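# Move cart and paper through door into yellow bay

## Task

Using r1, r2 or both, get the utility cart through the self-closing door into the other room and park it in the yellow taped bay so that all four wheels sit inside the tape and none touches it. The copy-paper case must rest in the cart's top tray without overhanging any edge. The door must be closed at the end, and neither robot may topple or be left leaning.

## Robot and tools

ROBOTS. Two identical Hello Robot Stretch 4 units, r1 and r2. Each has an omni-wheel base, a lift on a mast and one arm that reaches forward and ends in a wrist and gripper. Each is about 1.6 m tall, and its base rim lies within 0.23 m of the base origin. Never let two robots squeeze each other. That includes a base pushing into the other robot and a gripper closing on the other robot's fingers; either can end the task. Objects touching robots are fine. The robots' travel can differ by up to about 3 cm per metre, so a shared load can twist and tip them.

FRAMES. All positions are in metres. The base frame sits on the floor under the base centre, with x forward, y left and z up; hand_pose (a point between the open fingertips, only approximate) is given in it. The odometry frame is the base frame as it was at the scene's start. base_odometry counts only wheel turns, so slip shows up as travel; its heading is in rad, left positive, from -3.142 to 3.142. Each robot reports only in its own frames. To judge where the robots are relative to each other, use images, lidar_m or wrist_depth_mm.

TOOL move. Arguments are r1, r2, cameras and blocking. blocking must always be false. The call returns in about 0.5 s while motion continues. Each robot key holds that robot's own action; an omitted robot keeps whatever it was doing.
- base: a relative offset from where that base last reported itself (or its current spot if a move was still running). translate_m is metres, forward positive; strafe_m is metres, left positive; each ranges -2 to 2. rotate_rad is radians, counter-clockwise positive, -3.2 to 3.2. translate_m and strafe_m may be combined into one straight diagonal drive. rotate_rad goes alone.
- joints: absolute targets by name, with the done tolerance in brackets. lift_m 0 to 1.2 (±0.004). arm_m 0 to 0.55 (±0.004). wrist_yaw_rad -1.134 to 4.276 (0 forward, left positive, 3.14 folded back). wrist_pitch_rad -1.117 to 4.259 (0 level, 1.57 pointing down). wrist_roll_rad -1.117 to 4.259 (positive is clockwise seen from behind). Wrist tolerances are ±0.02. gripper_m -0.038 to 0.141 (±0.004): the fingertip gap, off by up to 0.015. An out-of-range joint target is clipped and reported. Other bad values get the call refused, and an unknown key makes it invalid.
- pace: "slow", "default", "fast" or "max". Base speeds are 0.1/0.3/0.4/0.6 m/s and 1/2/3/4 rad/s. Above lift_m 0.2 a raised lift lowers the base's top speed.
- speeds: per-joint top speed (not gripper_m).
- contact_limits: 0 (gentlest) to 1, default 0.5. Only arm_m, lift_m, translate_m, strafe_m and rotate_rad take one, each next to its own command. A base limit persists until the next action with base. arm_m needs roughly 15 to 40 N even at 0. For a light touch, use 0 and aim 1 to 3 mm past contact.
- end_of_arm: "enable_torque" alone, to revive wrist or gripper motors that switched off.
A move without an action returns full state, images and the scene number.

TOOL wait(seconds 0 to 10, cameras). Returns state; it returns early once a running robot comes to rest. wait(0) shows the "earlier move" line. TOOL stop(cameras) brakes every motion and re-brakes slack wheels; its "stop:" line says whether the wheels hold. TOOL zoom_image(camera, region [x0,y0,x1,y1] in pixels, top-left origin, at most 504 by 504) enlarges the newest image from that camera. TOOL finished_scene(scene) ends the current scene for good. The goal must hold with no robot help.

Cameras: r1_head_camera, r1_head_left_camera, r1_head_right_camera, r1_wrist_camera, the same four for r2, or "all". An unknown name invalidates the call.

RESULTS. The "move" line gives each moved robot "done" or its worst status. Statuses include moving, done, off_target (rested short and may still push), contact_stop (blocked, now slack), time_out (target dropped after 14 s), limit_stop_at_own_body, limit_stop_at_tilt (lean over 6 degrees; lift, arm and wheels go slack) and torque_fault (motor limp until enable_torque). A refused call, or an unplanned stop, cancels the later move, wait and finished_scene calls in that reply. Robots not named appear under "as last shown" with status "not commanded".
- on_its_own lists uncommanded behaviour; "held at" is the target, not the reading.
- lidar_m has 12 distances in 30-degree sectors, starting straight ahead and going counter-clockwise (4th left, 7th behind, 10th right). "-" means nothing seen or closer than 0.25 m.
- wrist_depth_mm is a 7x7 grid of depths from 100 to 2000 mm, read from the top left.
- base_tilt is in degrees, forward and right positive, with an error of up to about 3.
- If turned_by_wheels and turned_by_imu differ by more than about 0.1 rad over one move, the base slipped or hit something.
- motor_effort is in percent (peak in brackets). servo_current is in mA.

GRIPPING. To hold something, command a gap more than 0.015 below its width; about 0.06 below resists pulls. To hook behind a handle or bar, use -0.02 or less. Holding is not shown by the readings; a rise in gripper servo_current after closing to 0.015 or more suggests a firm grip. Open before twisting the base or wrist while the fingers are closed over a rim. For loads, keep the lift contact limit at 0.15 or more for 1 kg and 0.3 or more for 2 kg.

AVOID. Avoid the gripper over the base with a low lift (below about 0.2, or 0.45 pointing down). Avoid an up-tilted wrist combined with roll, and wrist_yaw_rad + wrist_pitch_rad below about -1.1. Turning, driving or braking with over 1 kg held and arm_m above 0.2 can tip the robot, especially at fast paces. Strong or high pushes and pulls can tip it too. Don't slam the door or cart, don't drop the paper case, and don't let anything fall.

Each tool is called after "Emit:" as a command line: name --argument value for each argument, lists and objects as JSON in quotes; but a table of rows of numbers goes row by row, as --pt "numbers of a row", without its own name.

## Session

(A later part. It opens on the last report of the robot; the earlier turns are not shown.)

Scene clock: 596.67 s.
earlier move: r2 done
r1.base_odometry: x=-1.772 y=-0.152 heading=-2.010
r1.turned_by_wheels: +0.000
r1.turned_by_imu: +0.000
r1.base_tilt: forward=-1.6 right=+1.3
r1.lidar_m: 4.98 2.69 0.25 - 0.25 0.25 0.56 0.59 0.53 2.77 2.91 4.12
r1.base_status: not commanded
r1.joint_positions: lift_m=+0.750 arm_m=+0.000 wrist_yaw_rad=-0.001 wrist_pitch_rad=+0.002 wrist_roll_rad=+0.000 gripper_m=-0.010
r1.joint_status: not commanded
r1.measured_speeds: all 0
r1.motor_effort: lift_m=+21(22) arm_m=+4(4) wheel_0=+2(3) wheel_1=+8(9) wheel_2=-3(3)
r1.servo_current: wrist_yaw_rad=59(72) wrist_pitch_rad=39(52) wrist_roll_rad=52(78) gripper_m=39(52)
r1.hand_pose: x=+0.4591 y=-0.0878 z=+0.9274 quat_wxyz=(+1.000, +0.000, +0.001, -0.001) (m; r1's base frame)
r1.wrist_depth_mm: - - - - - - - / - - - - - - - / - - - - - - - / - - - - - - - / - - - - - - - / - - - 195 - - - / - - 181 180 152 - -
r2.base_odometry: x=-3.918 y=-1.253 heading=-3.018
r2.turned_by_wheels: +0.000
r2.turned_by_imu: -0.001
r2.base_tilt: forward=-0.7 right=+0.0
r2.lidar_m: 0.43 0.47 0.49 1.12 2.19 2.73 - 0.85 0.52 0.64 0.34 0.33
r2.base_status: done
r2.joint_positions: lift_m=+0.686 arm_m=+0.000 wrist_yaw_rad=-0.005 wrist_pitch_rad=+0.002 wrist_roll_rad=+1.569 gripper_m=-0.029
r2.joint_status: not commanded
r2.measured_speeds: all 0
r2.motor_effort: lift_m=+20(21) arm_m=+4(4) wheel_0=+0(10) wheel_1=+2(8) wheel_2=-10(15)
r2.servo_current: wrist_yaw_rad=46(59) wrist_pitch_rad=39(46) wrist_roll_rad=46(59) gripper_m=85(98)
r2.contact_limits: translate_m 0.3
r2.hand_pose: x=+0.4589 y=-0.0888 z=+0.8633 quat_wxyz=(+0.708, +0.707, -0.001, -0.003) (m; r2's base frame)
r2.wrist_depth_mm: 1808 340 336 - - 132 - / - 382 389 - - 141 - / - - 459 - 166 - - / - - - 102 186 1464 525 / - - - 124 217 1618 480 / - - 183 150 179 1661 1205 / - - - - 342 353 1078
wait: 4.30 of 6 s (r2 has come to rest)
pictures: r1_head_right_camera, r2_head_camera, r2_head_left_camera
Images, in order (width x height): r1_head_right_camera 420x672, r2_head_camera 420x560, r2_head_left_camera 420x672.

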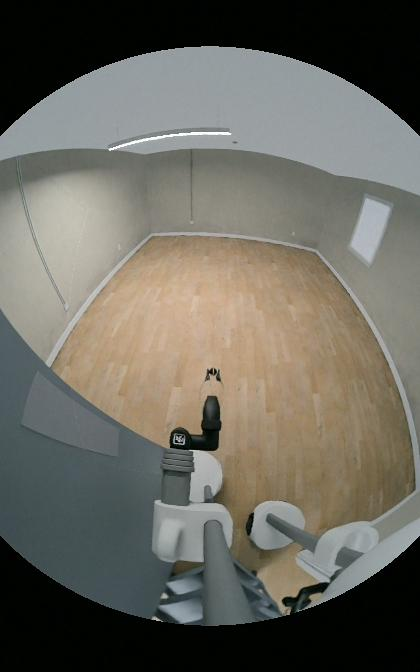

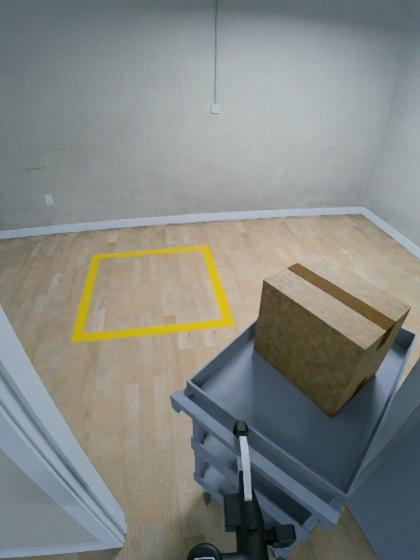

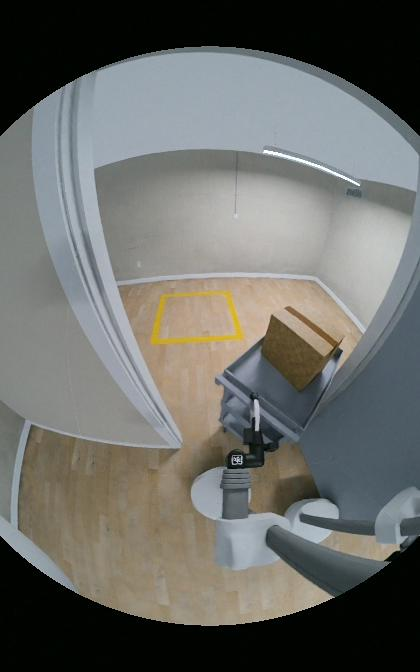

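Emit:
move --r2 '{"base":{"translate_m":0.22,"strafe_m":-0.04},"pace":"slow","contact_limits":{"translate_m":0.3}}' --blocking false

Emit:
wait --seconds 6 --cameras '["r2_head_camera","r2_head_left_camera","r1_head_right_camera"]'

Scene clock: 605.33 s.
move: r2 moving
r1: as last shown
r1.lidar_m: 4.97 2.67 0.25 - 0.25 0.25 0.53 0.60 0.54 2.77 2.92 4.12
r1.motor_effort: lift_m=+22(22) arm_m=+4(4) wheel_0=+2(2) wheel_1=+8(8) wheel_2=-3(3)
r1.servo_current: wrist_yaw_rad=52(72) wrist_pitch_rad=39(46) wrist_roll_rad=39(65) gripper_m=39(46)
r1.wrist_depth_mm: - - - - - - - / - - - - - - - / - - - - - - - / - - - - - - - / - - - - - - - / - - - 195 - - - / - - 180 180 153 - -
r2.base_odometry: x=-3.931 y=-1.252 heading=-3.018
r2.turned_by_wheels: +0.000
r2.turned_by_imu: +0.000
r2.base_tilt: forward=-0.7 right=+0.1
r2.lidar_m: 0.44 0.47 0.48 1.11 2.19 2.76 - 0.87 0.53 0.64 0.32 0.31
r2.base_status: translate_m moving; strafe_m moving
r2.joint_positions: lift_m=+0.686 arm_m=+0.000 wrist_yaw_rad=-0.005 wrist_pitch_rad=+0.002 wrist_roll_rad=+1.569 gripper_m=-0.029
r2.joint_status: not commanded
r2.measured_speeds: translate_m=+0.048 strafe_m=-0.009 rotate_rad=-0.001 lift_m=+0.000 arm_m=+0.000 wrist_yaw_rad=+0.000 wrist_pitch_rad=+0.000 wrist_roll_rad=+0.000
r2.motor_effort: lift_m=+20(20) arm_m=+4(4) wheel_0=+8(8) wheel_1=+5(5) wheel_2=-12(16)
r2.servo_current: wrist_yaw_rad=52(59) wrist_pitch_rad=46(46) wrist_roll_rad=39(52) gripper_m=85(98)
r2.contact_limits: translate_m 0.3
r2.hand_pose: x=+0.4588 y=-0.0889 z=+0.8633 quat_wxyz=(+0.708, +0.707, -0.001, -0.003) (m; r2's base frame)
r2.wrist_depth_mm: - 338 330 - - - - / - 387 387 - - - - / - - 462 - 163 - - / - - - - 183 1430 508 / - - - 120 216 1661 473 / - - 184 146 178 1661 1205 / - - - - 351 359 1098
pictures: none

Scene clock: 608.33 s.
earlier move: r2 done
r1.base_odometry: x=-1.772 y=-0.152 heading=-2.010
r1.turned_by_wheels: +0.000
r1.turned_by_imu: +0.000
r1.base_tilt: forward=-1.6 right=+1.3
r1.lidar_m: 4.97 2.71 0.25 - 0.25 0.25 0.53 0.62 0.64 2.78 2.90 4.12
r1.base_status: not commanded
r1.joint_positions: lift_m=+0.750 arm_m=+0.000 wrist_yaw_rad=-0.001 wrist_pitch_rad=+0.002 wrist_roll_rad=+0.000 gripper_m=-0.010
r1.joint_status: not commanded
r1.measured_speeds: all 0
r1.motor_effort: lift_m=+22(22) arm_m=+4(4) wheel_0=+2(2) wheel_1=+8(9) wheel_2=-3(4)
r1.servo_current: wrist_yaw_rad=46(72) wrist_pitch_rad=33(52) wrist_roll_rad=46(72) gripper_m=46(52)
r1.hand_pose: x=+0.4591 y=-0.0878 z=+0.9274 quat_wxyz=(+1.000, +0.000, +0.001, -0.001) (m; r1's base frame)
r1.wrist_depth_mm: - - - - - - - / - - - - - - - / - - - - - - - / - - - - - - - / - - - - - - - / - - - 194 - - - / - - 180 180 152 - -
r2.base_odometry: x=-4.141 y=-1.240 heading=-3.018
r2.turned_by_wheels: +0.001
r2.turned_by_imu: +0.002
r2.base_tilt: forward=-0.7 right=+0.0
r2.lidar_m: 0.45 3.19 0.39 0.51 2.23 2.84 - 0.67 0.62 0.64 0.32 0.31
r2.base_status: done
r2.joint_positions: lift_m=+0.686 arm_m=+0.000 wrist_yaw_rad=-0.001 wrist_pitch_rad=+0.002 wrist_roll_rad=+1.569 gripper_m=-0.029
r2.joint_status: not commanded
r2.measured_speeds: all 0
r2.motor_effort: lift_m=+20(20) arm_m=+4(4) wheel_0=+6(13) wheel_1=+5(7) wheel_2=-7(16)
r2.servo_current: wrist_yaw_rad=52(59) wrist_pitch_rad=46(52) wrist_roll_rad=52(59) gripper_m=91(98)
r2.contact_limits: translate_m 0.3
r2.hand_pose: x=+0.4592 y=-0.0878 z=+0.8633 quat_wxyz=(+0.708, +0.707, +0.000, -0.001) (m; r2's base frame)
r2.wrist_depth_mm: 1537 340 - - - - - / - 399 - - - - - / - - - - - - - / - - - - - - 484 / - - - - - 1576 1182 / - - 185 109 160 1537 373 / - - - - - 1661 1205
wait: 3.00 of 6 s (r2 has come to rest)
pictures: r1_head_right_camera, r2_head_camera, r2_head_left_camera
Images, in order (width x height): r1_head_right_camera 420x672, r2_head_camera 420x560, r2_head_left_camera 420x672.

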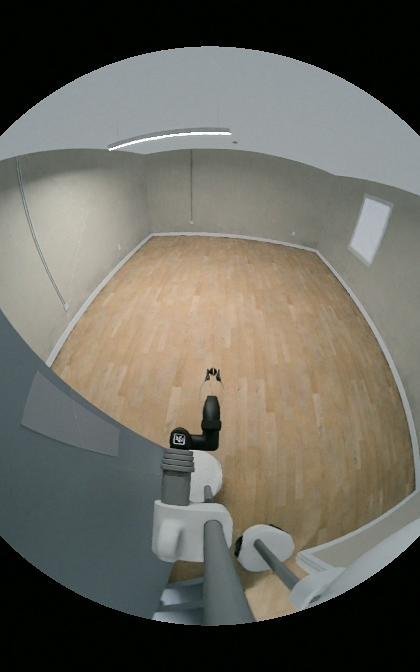

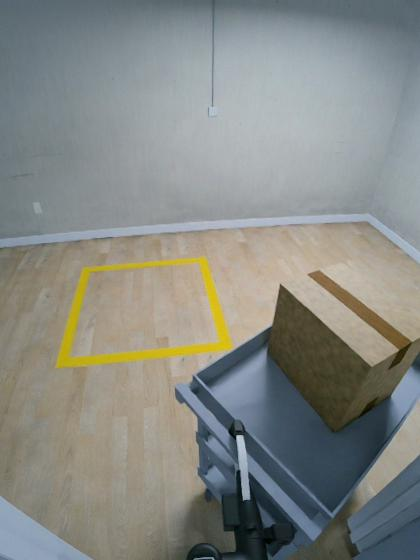

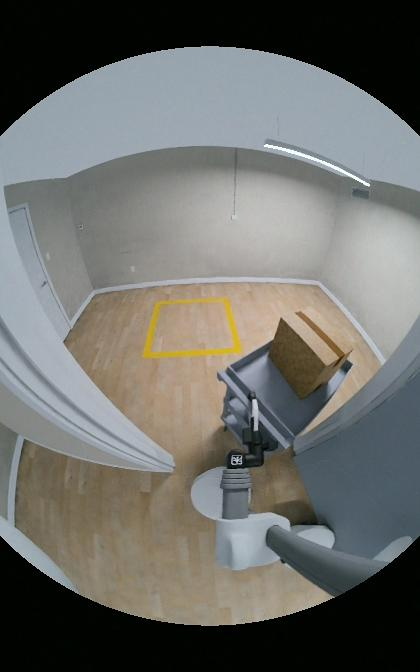

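Emit:
move --r2 '{"base":{"rotate_rad":-0.2},"pace":"slow"}' --blocking false

Emit:
wait --seconds 3

Emit:
move --r2 '{"base":{"translate_m":0.2,"strafe_m":0.18},"pace":"slow","contact_limits":{"translate_m":0.3}}' --blocking false

Emit:
wait --seconds 6 --cameras '["r2_head_camera","r2_head_left_camera"]'

Scene clock: 625.90 s.
move: r2 moving
r1: as last shown
r1.lidar_m: 4.98 2.67 0.25 - 0.25 0.26 0.53 0.63 0.64 2.79 2.95 4.12
r1.motor_effort: lift_m=+22(22) arm_m=+4(4) wheel_0=+2(2) wheel_1=+8(8) wheel_2=-3(3)
r1.servo_current: wrist_yaw_rad=52(65) wrist_pitch_rad=39(46) wrist_roll_rad=39(52) gripper_m=52(52)
r2.base_odometry: x=-4.141 y=-1.240 heading=-3.139
r2.turned_by_wheels: -0.121
r2.turned_by_imu: -0.116
r2.base_tilt: forward=-0.7 right=+0.0
r2.lidar_m: 0.43 3.11 0.38 0.41 2.20 2.62 - 0.72 0.63 0.65 0.63 0.30
r2.base_status: rotate_rad moving
r2.joint_positions: lift_m=+0.686 arm_m=+0.000 wrist_yaw_rad=+0.014 wrist_pitch_rad=+0.002 wrist_roll_rad=+1.569 gripper_m=-0.029
r2.joint_status: not commanded
r2.measured_speeds: translate_m=+0.000 strafe_m=+0.001 rotate_rad=-0.419 lift_m=+0.000 arm_m=+0.000 wrist_yaw_rad=+0.015 wrist_pitch_rad=+0.000 wrist_roll_rad=+0.000
r2.motor_effort: lift_m=+20(20) arm_m=+4(4) wheel_0=+17(20) wheel_1=+10(12) wheel_2=+12(13)
r2.servo_current: wrist_yaw_rad=65(78) wrist_pitch_rad=39(46) wrist_roll_rad=52(59) gripper_m=91(98)
r2.hand_pose: x=+0.4605 y=-0.0834 z=+0.8633 quat_wxyz=(+0.708, +0.706, +0.006, +0.004) (m; r2's base frame)
r2.wrist_depth_mm: 1576 324 - - - - - / - 375 377 - - - - / - - 462 - - - - / - - - - - 160 504 / - - - - - 1499 469 / - - 188 110 175 1618 1229 / - - - - - 357 1078
pictures: none

Scene clock: 626.63 s.
earlier move: r2 done
r1.base_odometry: x=-1.772 y=-0.152 heading=-2.010
r1.turned_by_wheels: +0.000
r1.turned_by_imu: +0.000
r1.base_tilt: forward=-1.6 right=+1.3
r1.lidar_m: 4.98 2.70 0.25 - 0.25 0.25 0.56 0.62 0.65 2.77 2.90 4.13
r1.base_status: not commanded
r1.joint_positions: lift_m=+0.750 arm_m=+0.000 wrist_yaw_rad=-0.001 wrist_pitch_rad=+0.002 wrist_roll_rad=+0.000 gripper_m=-0.010
r1.joint_status: not commanded
r1.measured_speeds: all 0
r1.motor_effort: lift_m=+22(22) arm_m=+4(4) wheel_0=+2(3) wheel_1=+8(8) wheel_2=-3(3)
r1.servo_current: wrist_yaw_rad=46(65) wrist_pitch_rad=33(46) wrist_roll_rad=52(72) gripper_m=46(52)
r1.hand_pose: x=+0.4591 y=-0.0878 z=+0.9274 quat_wxyz=(+1.000, +0.000, +0.001, -0.001) (m; r1's base frame)
r1.wrist_depth_mm: - - - - - - - / - - - - - - - / - - - - - - - / - - - - - - - / - - - - - - - / - - - 195 - - - / - - 180 181 153 - -
r2.base_odometry: x=-4.141 y=-1.240 heading=+3.066
r2.turned_by_wheels: -0.079
r2.turned_by_imu: -0.076
r2.base_tilt: forward=-0.7 right=+0.1
r2.lidar_m: 0.43 3.12 0.40 0.38 2.22 2.52 4.12 1.03 0.62 0.66 0.38 0.35
r2.base_status: done
r2.joint_positions: lift_m=+0.686 arm_m=+0.000 wrist_yaw_rad=-0.003 wrist_pitch_rad=+0.002 wrist_roll_rad=+1.569 gripper_m=-0.029
r2.joint_status: not commanded
r2.measured_speeds: translate_m=+0.000 strafe_m=+0.000 rotate_rad=+0.000 lift_m=+0.000 arm_m=+0.000 wrist_yaw_rad=+0.002 wrist_pitch_rad=+0.000 wrist_roll_rad=+0.000
r2.motor_effort: lift_m=+20(20) arm_m=-4(4) wheel_0=-5(20) wheel_1=+0(12) wheel_2=+6(13)
r2.servo_current: wrist_yaw_rad=33(78) wrist_pitch_rad=46(46) wrist_roll_rad=46(59) gripper_m=91(98)
r2.hand_pose: x=+0.4591 y=-0.0883 z=+0.8633 quat_wxyz=(+0.708, +0.707, +0.000, -0.002) (m; r2's base frame)
r2.wrist_depth_mm: - 342 336 - 147 - - / - 377 379 102 160 - - / - 445 436 108 177 - - / - - 508 125 196 - - / - - - 140 220 1661 504 / - - 184 156 178 1618 1229 / - - - - 285 342 1138
wait: 0.73 of 3 s (r2 has come to rest)
pictures: none

Scene clock: 627.13 s.
move: r2 moving
r1: as last shown
r1.lidar_m: 4.98 2.70 0.25 - 0.25 0.25 0.55 0.64 0.67 2.79 2.90 4.09
r1.motor_effort: lift_m=+21(22) arm_m=+4(4) wheel_0=+2(2) wheel_1=+8(8) wheel_2=-3(3)
r1.servo_current: wrist_yaw_rad=72(72) wrist_pitch_rad=39(46) wrist_roll_rad=39(52) gripper_m=46(52)
r1.wrist_depth_mm: - - - - - - - / - - - - - - - / - - - - - - - / - - - - - - - / - - - - - - - / - - - 194 - - - / - - 181 181 152 - -
r2.base_odometry: x=-4.151 y=-1.248 heading=+3.065
r2.turned_by_wheels: -0.001
r2.turned_by_imu: -0.001
r2.base_tilt: forward=-0.7 right=+0.1
r2.lidar_m: 0.46 3.11 0.40 0.37 2.17 2.51 4.08 1.04 0.63 0.65 0.38 0.34
r2.base_status: translate_m moving; strafe_m moving
r2.joint_positions: lift_m=+0.686 arm_m=+0.000 wrist_yaw_rad=-0.003 wrist_pitch_rad=+0.002 wrist_roll_rad=+1.569 gripper_m=-0.029
r2.joint_status: not commanded
r2.measured_speeds: translate_m=+0.038 strafe_m=+0.034 rotate_rad=+0.000 lift_m=+0.000 arm_m=+0.000 wrist_yaw_rad=+0.000 wrist_pitch_rad=+0.000 wrist_roll_rad=+0.000
r2.motor_effort: lift_m=+20(20) arm_m=-4(4) wheel_0=-3(8) wheel_1=+8(10) wheel_2=-11(12)
r2.servo_current: wrist_yaw_rad=46(59) wrist_pitch_rad=39(46) wrist_roll_rad=46(46) gripper_m=91(91)
r2.contact_limits: translate_m 0.3
r2.hand_pose: x=+0.4591 y=-0.0883 z=+0.8633 quat_wxyz=(+0.708, +0.707, +0.000, -0.002) (m; r2's base frame)
r2.wrist_depth_mm: - 342 338 - 146 - - / - 375 384 - 160 - - / - 462 436 107 176 - - / - - 508 124 191 204 - / - - - 139 219 1618 504 / - - 185 155 181 1537 1229 / - - - - 282 340 1205
pictures: none

Scene clock: 630.57 s.
earlier move: r2 done
r1.base_odometry: x=-1.772 y=-0.152 heading=-2.010
r1.turned_by_wheels: +0.000
r1.turned_by_imu: +0.000
r1.base_tilt: forward=-1.6 right=+1.3
r1.lidar_m: 4.97 2.68 0.25 - 0.25 0.26 0.52 0.86 1.06 2.76 2.92 4.13
r1.base_status: not commanded
r1.joint_positions: lift_m=+0.750 arm_m=+0.000 wrist_yaw_rad=-0.001 wrist_pitch_rad=+0.002 wrist_roll_rad=+0.000 gripper_m=-0.010
r1.joint_status: not commanded
r1.measured_speeds: all 0
r1.motor_effort: lift_m=+21(22) arm_m=+4(4) wheel_0=+2(3) wheel_1=+8(9) wheel_2=-3(4)
r1.servo_current: wrist_yaw_rad=52(72) wrist_pitch_rad=39(52) wrist_roll_rad=52(65) gripper_m=39(52)
r1.hand_pose: x=+0.4591 y=-0.0878 z=+0.9274 quat_wxyz=(+1.000, +0.000, +0.001, -0.001) (m; r1's base frame)
r1.wrist_depth_mm: - - - - - - - / - - - - - - - / - - - - - - - / - - - - - - - / - - - - - - - / - - - 195 - - - / - - 181 180 152 - -
r2.base_odometry: x=-4.355 y=-1.404 heading=+3.064
r2.turned_by_wheels: -0.001
r2.turned_by_imu: -0.002
r2.base_tilt: forward=-0.7 right=+0.1
r2.lidar_m: 0.48 2.89 2.55 0.25 0.25 2.83 3.93 1.07 0.88 0.75 0.31 0.32
r2.base_status: done
r2.joint_positions: lift_m=+0.686 arm_m=+0.000 wrist_yaw_rad=-0.009 wrist_pitch_rad=+0.002 wrist_roll_rad=+1.569 gripper_m=-0.029
r2.joint_status: not commanded
r2.measured_speeds: all 0
r2.motor_effort: lift_m=+20(20) arm_m=-4(4) wheel_0=-11(15) wheel_1=+2(10) wheel_2=-8(14)
r2.servo_current: wrist_yaw_rad=65(72) wrist_pitch_rad=39(52) wrist_roll_rad=46(59) gripper_m=91(98)
r2.contact_limits: translate_m 0.3
r2.hand_pose: x=+0.4585 y=-0.0901 z=+0.8633 quat_wxyz=(+0.708, +0.707, -0.002, -0.004) (m; r2's base frame)
r2.wrist_depth_mm: 1576 345 - - - - - / - 407 427 - - - - / - - - - - - 525 / - - - - - 1397 477 / - - - - - 1576 442 / - - 186 123 176 373 379 / - - - - - 1618 1205
wait: 3.43 of 6 s (r2 has come to rest)
pictures: r2_head_camera, r2_head_left_camera
Images, in order (width x height): r2_head_camera 420x560, r2_head_left_camera 420x672.

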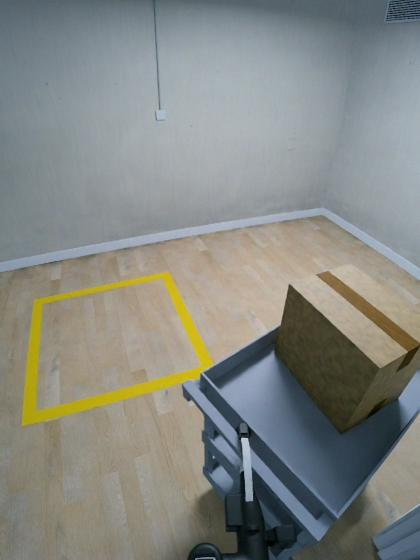

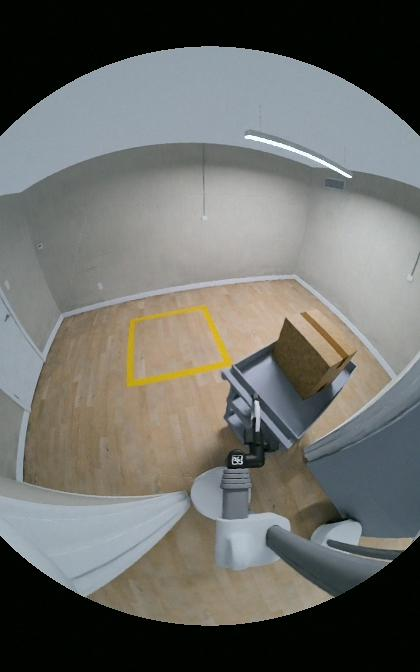

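Emit:
move --r2 '{"base":{"translate_m":0.25,"strafe_m":0.03},"pace":"slow","contact_limits":{"translate_m":0.3}}' --blocking false

Emit:
wait --seconds 6

Emit:
move --r2 '{"base":{"rotate_rad":-0.3},"pace":"slow"}' --blocking false

Emit:
wait --seconds 3 --cameras '["r2_head_camera","r2_head_left_camera"]'

Scene clock: 637.60 s.
move: r2 moving
r1: as last shown
r1.lidar_m: 4.96 2.69 0.25 - 0.25 0.25 0.54 0.86 1.12 2.77 2.95 4.16
r1.motor_effort: lift_m=+22(22) arm_m=+4(4) wheel_0=+2(2) wheel_1=+8(8) wheel_2=-3(3)
r1.servo_current: wrist_yaw_rad=46(72) wrist_pitch_rad=46(52) wrist_roll_rad=46(65) gripper_m=46(46)
r1.wrist_depth_mm: - - - - - - - / - - - - - - - / - - - - - - - / - - - - - - - / - - - - - - - / - - - 195 - - - / - - 181 180 153 - -
r2.base_odometry: x=-4.367 y=-1.404 heading=+3.064
r2.turned_by_wheels: +0.000
r2.turned_by_imu: +0.000
r2.base_tilt: forward=-0.7 right=+0.1
r2.lidar_m: 0.47 2.85 2.53 0.25 0.25 2.95 3.88 1.04 0.86 0.73 0.32 0.30
r2.base_status: translate_m moving; strafe_m moving
r2.joint_positions: lift_m=+0.686 arm_m=+0.000 wrist_yaw_rad=-0.009 wrist_pitch_rad=+0.002 wrist_roll_rad=+1.569 gripper_m=-0.029
r2.joint_status: not commanded
r2.measured_speeds: translate_m=+0.049 strafe_m=+0.006 rotate_rad=+0.004 lift_m=+0.000 arm_m=+0.000 wrist_yaw_rad=+0.000 wrist_pitch_rad=+0.000 wrist_roll_rad=+0.000
r2.motor_effort: lift_m=+20(20) arm_m=-4(4) wheel_0=+2(9) wheel_1=+5(5) wheel_2=-14(14)
r2.servo_current: wrist_yaw_rad=65(72) wrist_pitch_rad=46(46) wrist_roll_rad=46(65) gripper_m=91(98)
r2.contact_limits: translate_m 0.3
r2.hand_pose: x=+0.4585 y=-0.0901 z=+0.8633 quat_wxyz=(+0.708, +0.707, -0.002, -0.004) (m; r2's base frame)
r2.wrist_depth_mm: 1537 345 - - - - - / - 410 - - - - - / - - - - - - 517 / - - - - - 1397 480 / - - - - - 1661 445 / - - 186 122 168 373 1118 / - - - - - 1576 1182
pictures: none

Scene clock: 640.90 s.
earlier move: r2 done
r1.base_odometry: x=-1.772 y=-0.152 heading=-2.010
r1.turned_by_wheels: +0.000
r1.turned_by_imu: +0.000
r1.base_tilt: forward=-1.6 right=+1.3
r1.lidar_m: 4.98 2.71 0.25 - 0.25 0.26 0.55 1.05 1.23 2.78 2.91 4.13
r1.base_status: not commanded
r1.joint_positions: lift_m=+0.750 arm_m=+0.000 wrist_yaw_rad=-0.001 wrist_pitch_rad=+0.002 wrist_roll_rad=+0.000 gripper_m=-0.010
r1.joint_status: not commanded
r1.measured_speeds: all 0
r1.motor_effort: lift_m=+22(22) arm_m=+4(4) wheel_0=+2(2) wheel_1=+8(9) wheel_2=-3(4)
r1.servo_current: wrist_yaw_rad=46(72) wrist_pitch_rad=39(52) wrist_roll_rad=46(78) gripper_m=46(52)
r1.hand_pose: x=+0.4591 y=-0.0878 z=+0.9274 quat_wxyz=(+1.000, +0.000, +0.001, -0.001) (m; r1's base frame)
r1.wrist_depth_mm: - - - - - - - / - - - - - - - / - - - - - - - / - - - - - - - / - - - - - - - / - - - 195 - - - / - - 180 180 152 - -
r2.base_odometry: x=-4.606 y=-1.414 heading=+3.063
r2.turned_by_wheels: -0.001
r2.turned_by_imu: -0.002
r2.base_tilt: forward=-0.7 right=+0.1
r2.lidar_m: 0.48 2.64 2.55 2.17 0.36 0.33 - 1.08 0.87 0.74 0.32 0.31
r2.base_status: done
r2.joint_positions: lift_m=+0.686 arm_m=+0.000 wrist_yaw_rad=-0.021 wrist_pitch_rad=+0.002 wrist_roll_rad=+1.569 gripper_m=-0.029
r2.joint_status: not commanded
r2.measured_speeds: all 0
r2.on_its_own: wrist_yaw_rad is at rest, and its servo_current (124 mA) is outside its rest range (0 to 104 mA)
r2.motor_effort: lift_m=+20(20) arm_m=-4(4) wheel_0=-5(11) wheel_1=+0(9) wheel_2=-14(17)
r2.servo_current: wrist_yaw_rad=124(137) wrist_pitch_rad=39(46) wrist_roll_rad=52(65) gripper_m=78(98)
r2.contact_limits: translate_m 0.3
r2.hand_pose: x=+0.4574 y=-0.0936 z=+0.8633 quat_wxyz=(+0.708, +0.706, -0.007, -0.008) (m; r2's base frame)
r2.wrist_depth_mm: - - - - - - - / - - - - - - - / - - - - - - - / - - - - - - 455 / - - - - - 1618 433 / - - - - 161 373 1118 / - - - - - 1618 1182
wait: 3.30 of 6 s (r2 has come to rest)
pictures: none

Scene clock: 641.40 s.
move: r2 moving
r1: as last shown
r1.lidar_m: 4.95 2.72 0.25 - 0.25 0.25 0.56 1.04 1.23 2.78 2.95 4.12
r1.motor_effort: lift_m=+22(22) arm_m=+4(4) wheel_0=+2(2) wheel_1=+8(8) wheel_2=-3(4)
r1.servo_current: wrist_yaw_rad=39(72) wrist_pitch_rad=33(46) wrist_roll_rad=52(52) gripper_m=46(46)
r1.wrist_depth_mm: - - - - - - - / - - - - - - - / - - - - - - - / - - - - - - - / - - - - - - - / - - - 194 - - - / - - 181 180 152 - -
r2.base_odometry: x=-4.606 y=-1.414 heading=+2.940
r2.turned_by_wheels: -0.123
r2.turned_by_imu: -0.118
r2.base_tilt: forward=-0.7 right=+0.1
r2.lidar_m: 0.43 2.63 2.82 2.21 0.54 0.34 - 6.11 0.97 0.72 0.38 0.32
r2.base_status: rotate_rad moving
r2.joint_positions: lift_m=+0.686 arm_m=+0.000 wrist_yaw_rad=+0.005 wrist_pitch_rad=+0.002 wrist_roll_rad=+1.569 gripper_m=-0.029
r2.joint_status: not commanded
r2.measured_speeds: translate_m=+0.000 strafe_m=+0.002 rotate_rad=-0.489 lift_m=+0.000 arm_m=+0.000 wrist_yaw_rad=+0.085 wrist_pitch_rad=+0.000 wrist_roll_rad=+0.000
r2.motor_effort: lift_m=+20(20) arm_m=-3(4) wheel_0=+17(17) wheel_1=+8(9) wheel_2=+9(12)
r2.servo_current: wrist_yaw_rad=33(130) wrist_pitch_rad=39(46) wrist_roll_rad=39(52) gripper_m=91(91)
r2.hand_pose: x=+0.4597 y=-0.0861 z=+0.8633 quat_wxyz=(+0.708, +0.707, +0.002, +0.001) (m; r2's base frame)
r2.wrist_depth_mm: - - - - - - - / - - - - - - - / - - - - - - - / - - - - - - 462 / - - - - - 1537 436 / - - - - - 375 377 / - - - - - 1576 1182
pictures: none

Scene clock: 642.50 s.
earlier move: r2 done
r1.base_odometry: x=-1.772 y=-0.152 heading=-2.010
r1.turned_by_wheels: +0.000
r1.turned_by_imu: +0.000
r1.base_tilt: forward=-1.6 right=+1.3
r1.lidar_m: 4.97 2.69 0.25 - 0.25 0.26 0.52 1.07 1.22 2.78 2.91 4.12
r1.base_status: not commanded
r1.joint_positions: lift_m=+0.750 arm_m=+0.000 wrist_yaw_rad=-0.001 wrist_pitch_rad=+0.002 wrist_roll_rad=+0.000 gripper_m=-0.010
r1.joint_status: not commanded
r1.measured_speeds: all 0
r1.motor_effort: lift_m=+22(22) arm_m=+4(4) wheel_0=+2(2) wheel_1=+8(8) wheel_2=-3(4)
r1.servo_current: wrist_yaw_rad=59(72) wrist_pitch_rad=33(59) wrist_roll_rad=46(72) gripper_m=46(46)
r1.hand_pose: x=+0.4591 y=-0.0878 z=+0.9274 quat_wxyz=(+1.000, +0.000, +0.001, -0.001) (m; r1's base frame)
r1.wrist_depth_mm: - - - - - - - / - - - - - - - / - - - - - - - / - - - - - - - / - - - - - - - / - - - 194 - - - / - - 181 180 152 - -
r2.base_odometry: x=-4.606 y=-1.414 heading=+2.763
r2.turned_by_wheels: -0.177
r2.turned_by_imu: -0.171
r2.base_tilt: forward=-0.7 right=+0.0
r2.lidar_m: 0.46 2.62 2.67 2.29 1.06 0.32 0.36 6.10 1.05 0.73 0.42 0.36
r2.base_status: done
r2.joint_positions: lift_m=+0.686 arm_m=+0.000 wrist_yaw_rad=-0.003 wrist_pitch_rad=+0.002 wrist_roll_rad=+1.569 gripper_m=-0.029
r2.joint_status: not commanded
r2.measured_speeds: all 0
r2.motor_effort: lift_m=+20(20) arm_m=-4(4) wheel_0=-2(19) wheel_1=+1(9) wheel_2=+6(12)
r2.servo_current: wrist_yaw_rad=59(130) wrist_pitch_rad=39(46) wrist_roll_rad=46(59) gripper_m=98(98)
r2.hand_pose: x=+0.4590 y=-0.0883 z=+0.8633 quat_wxyz=(+0.708, +0.707, +0.000, -0.002) (m; r2's base frame)
r2.wrist_depth_mm: - 342 336 - 150 - - / - 377 379 103 163 - - / - 442 436 110 179 - - / - - 504 127 199 - - / - - - 143 223 1618 508 / - - 186 163 177 1618 1118 / - - - - - 342 1138
wait: 1.10 of 3 s (r2 has come to rest)
pictures: r2_head_camera, r2_head_left_camera
Images, in order (width x height): r2_head_camera 420x560, r2_head_left_camera 420x672.

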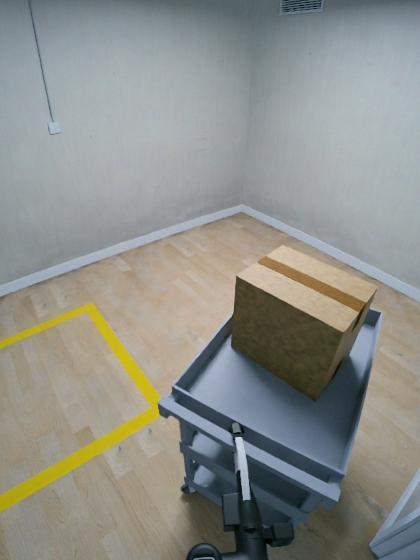

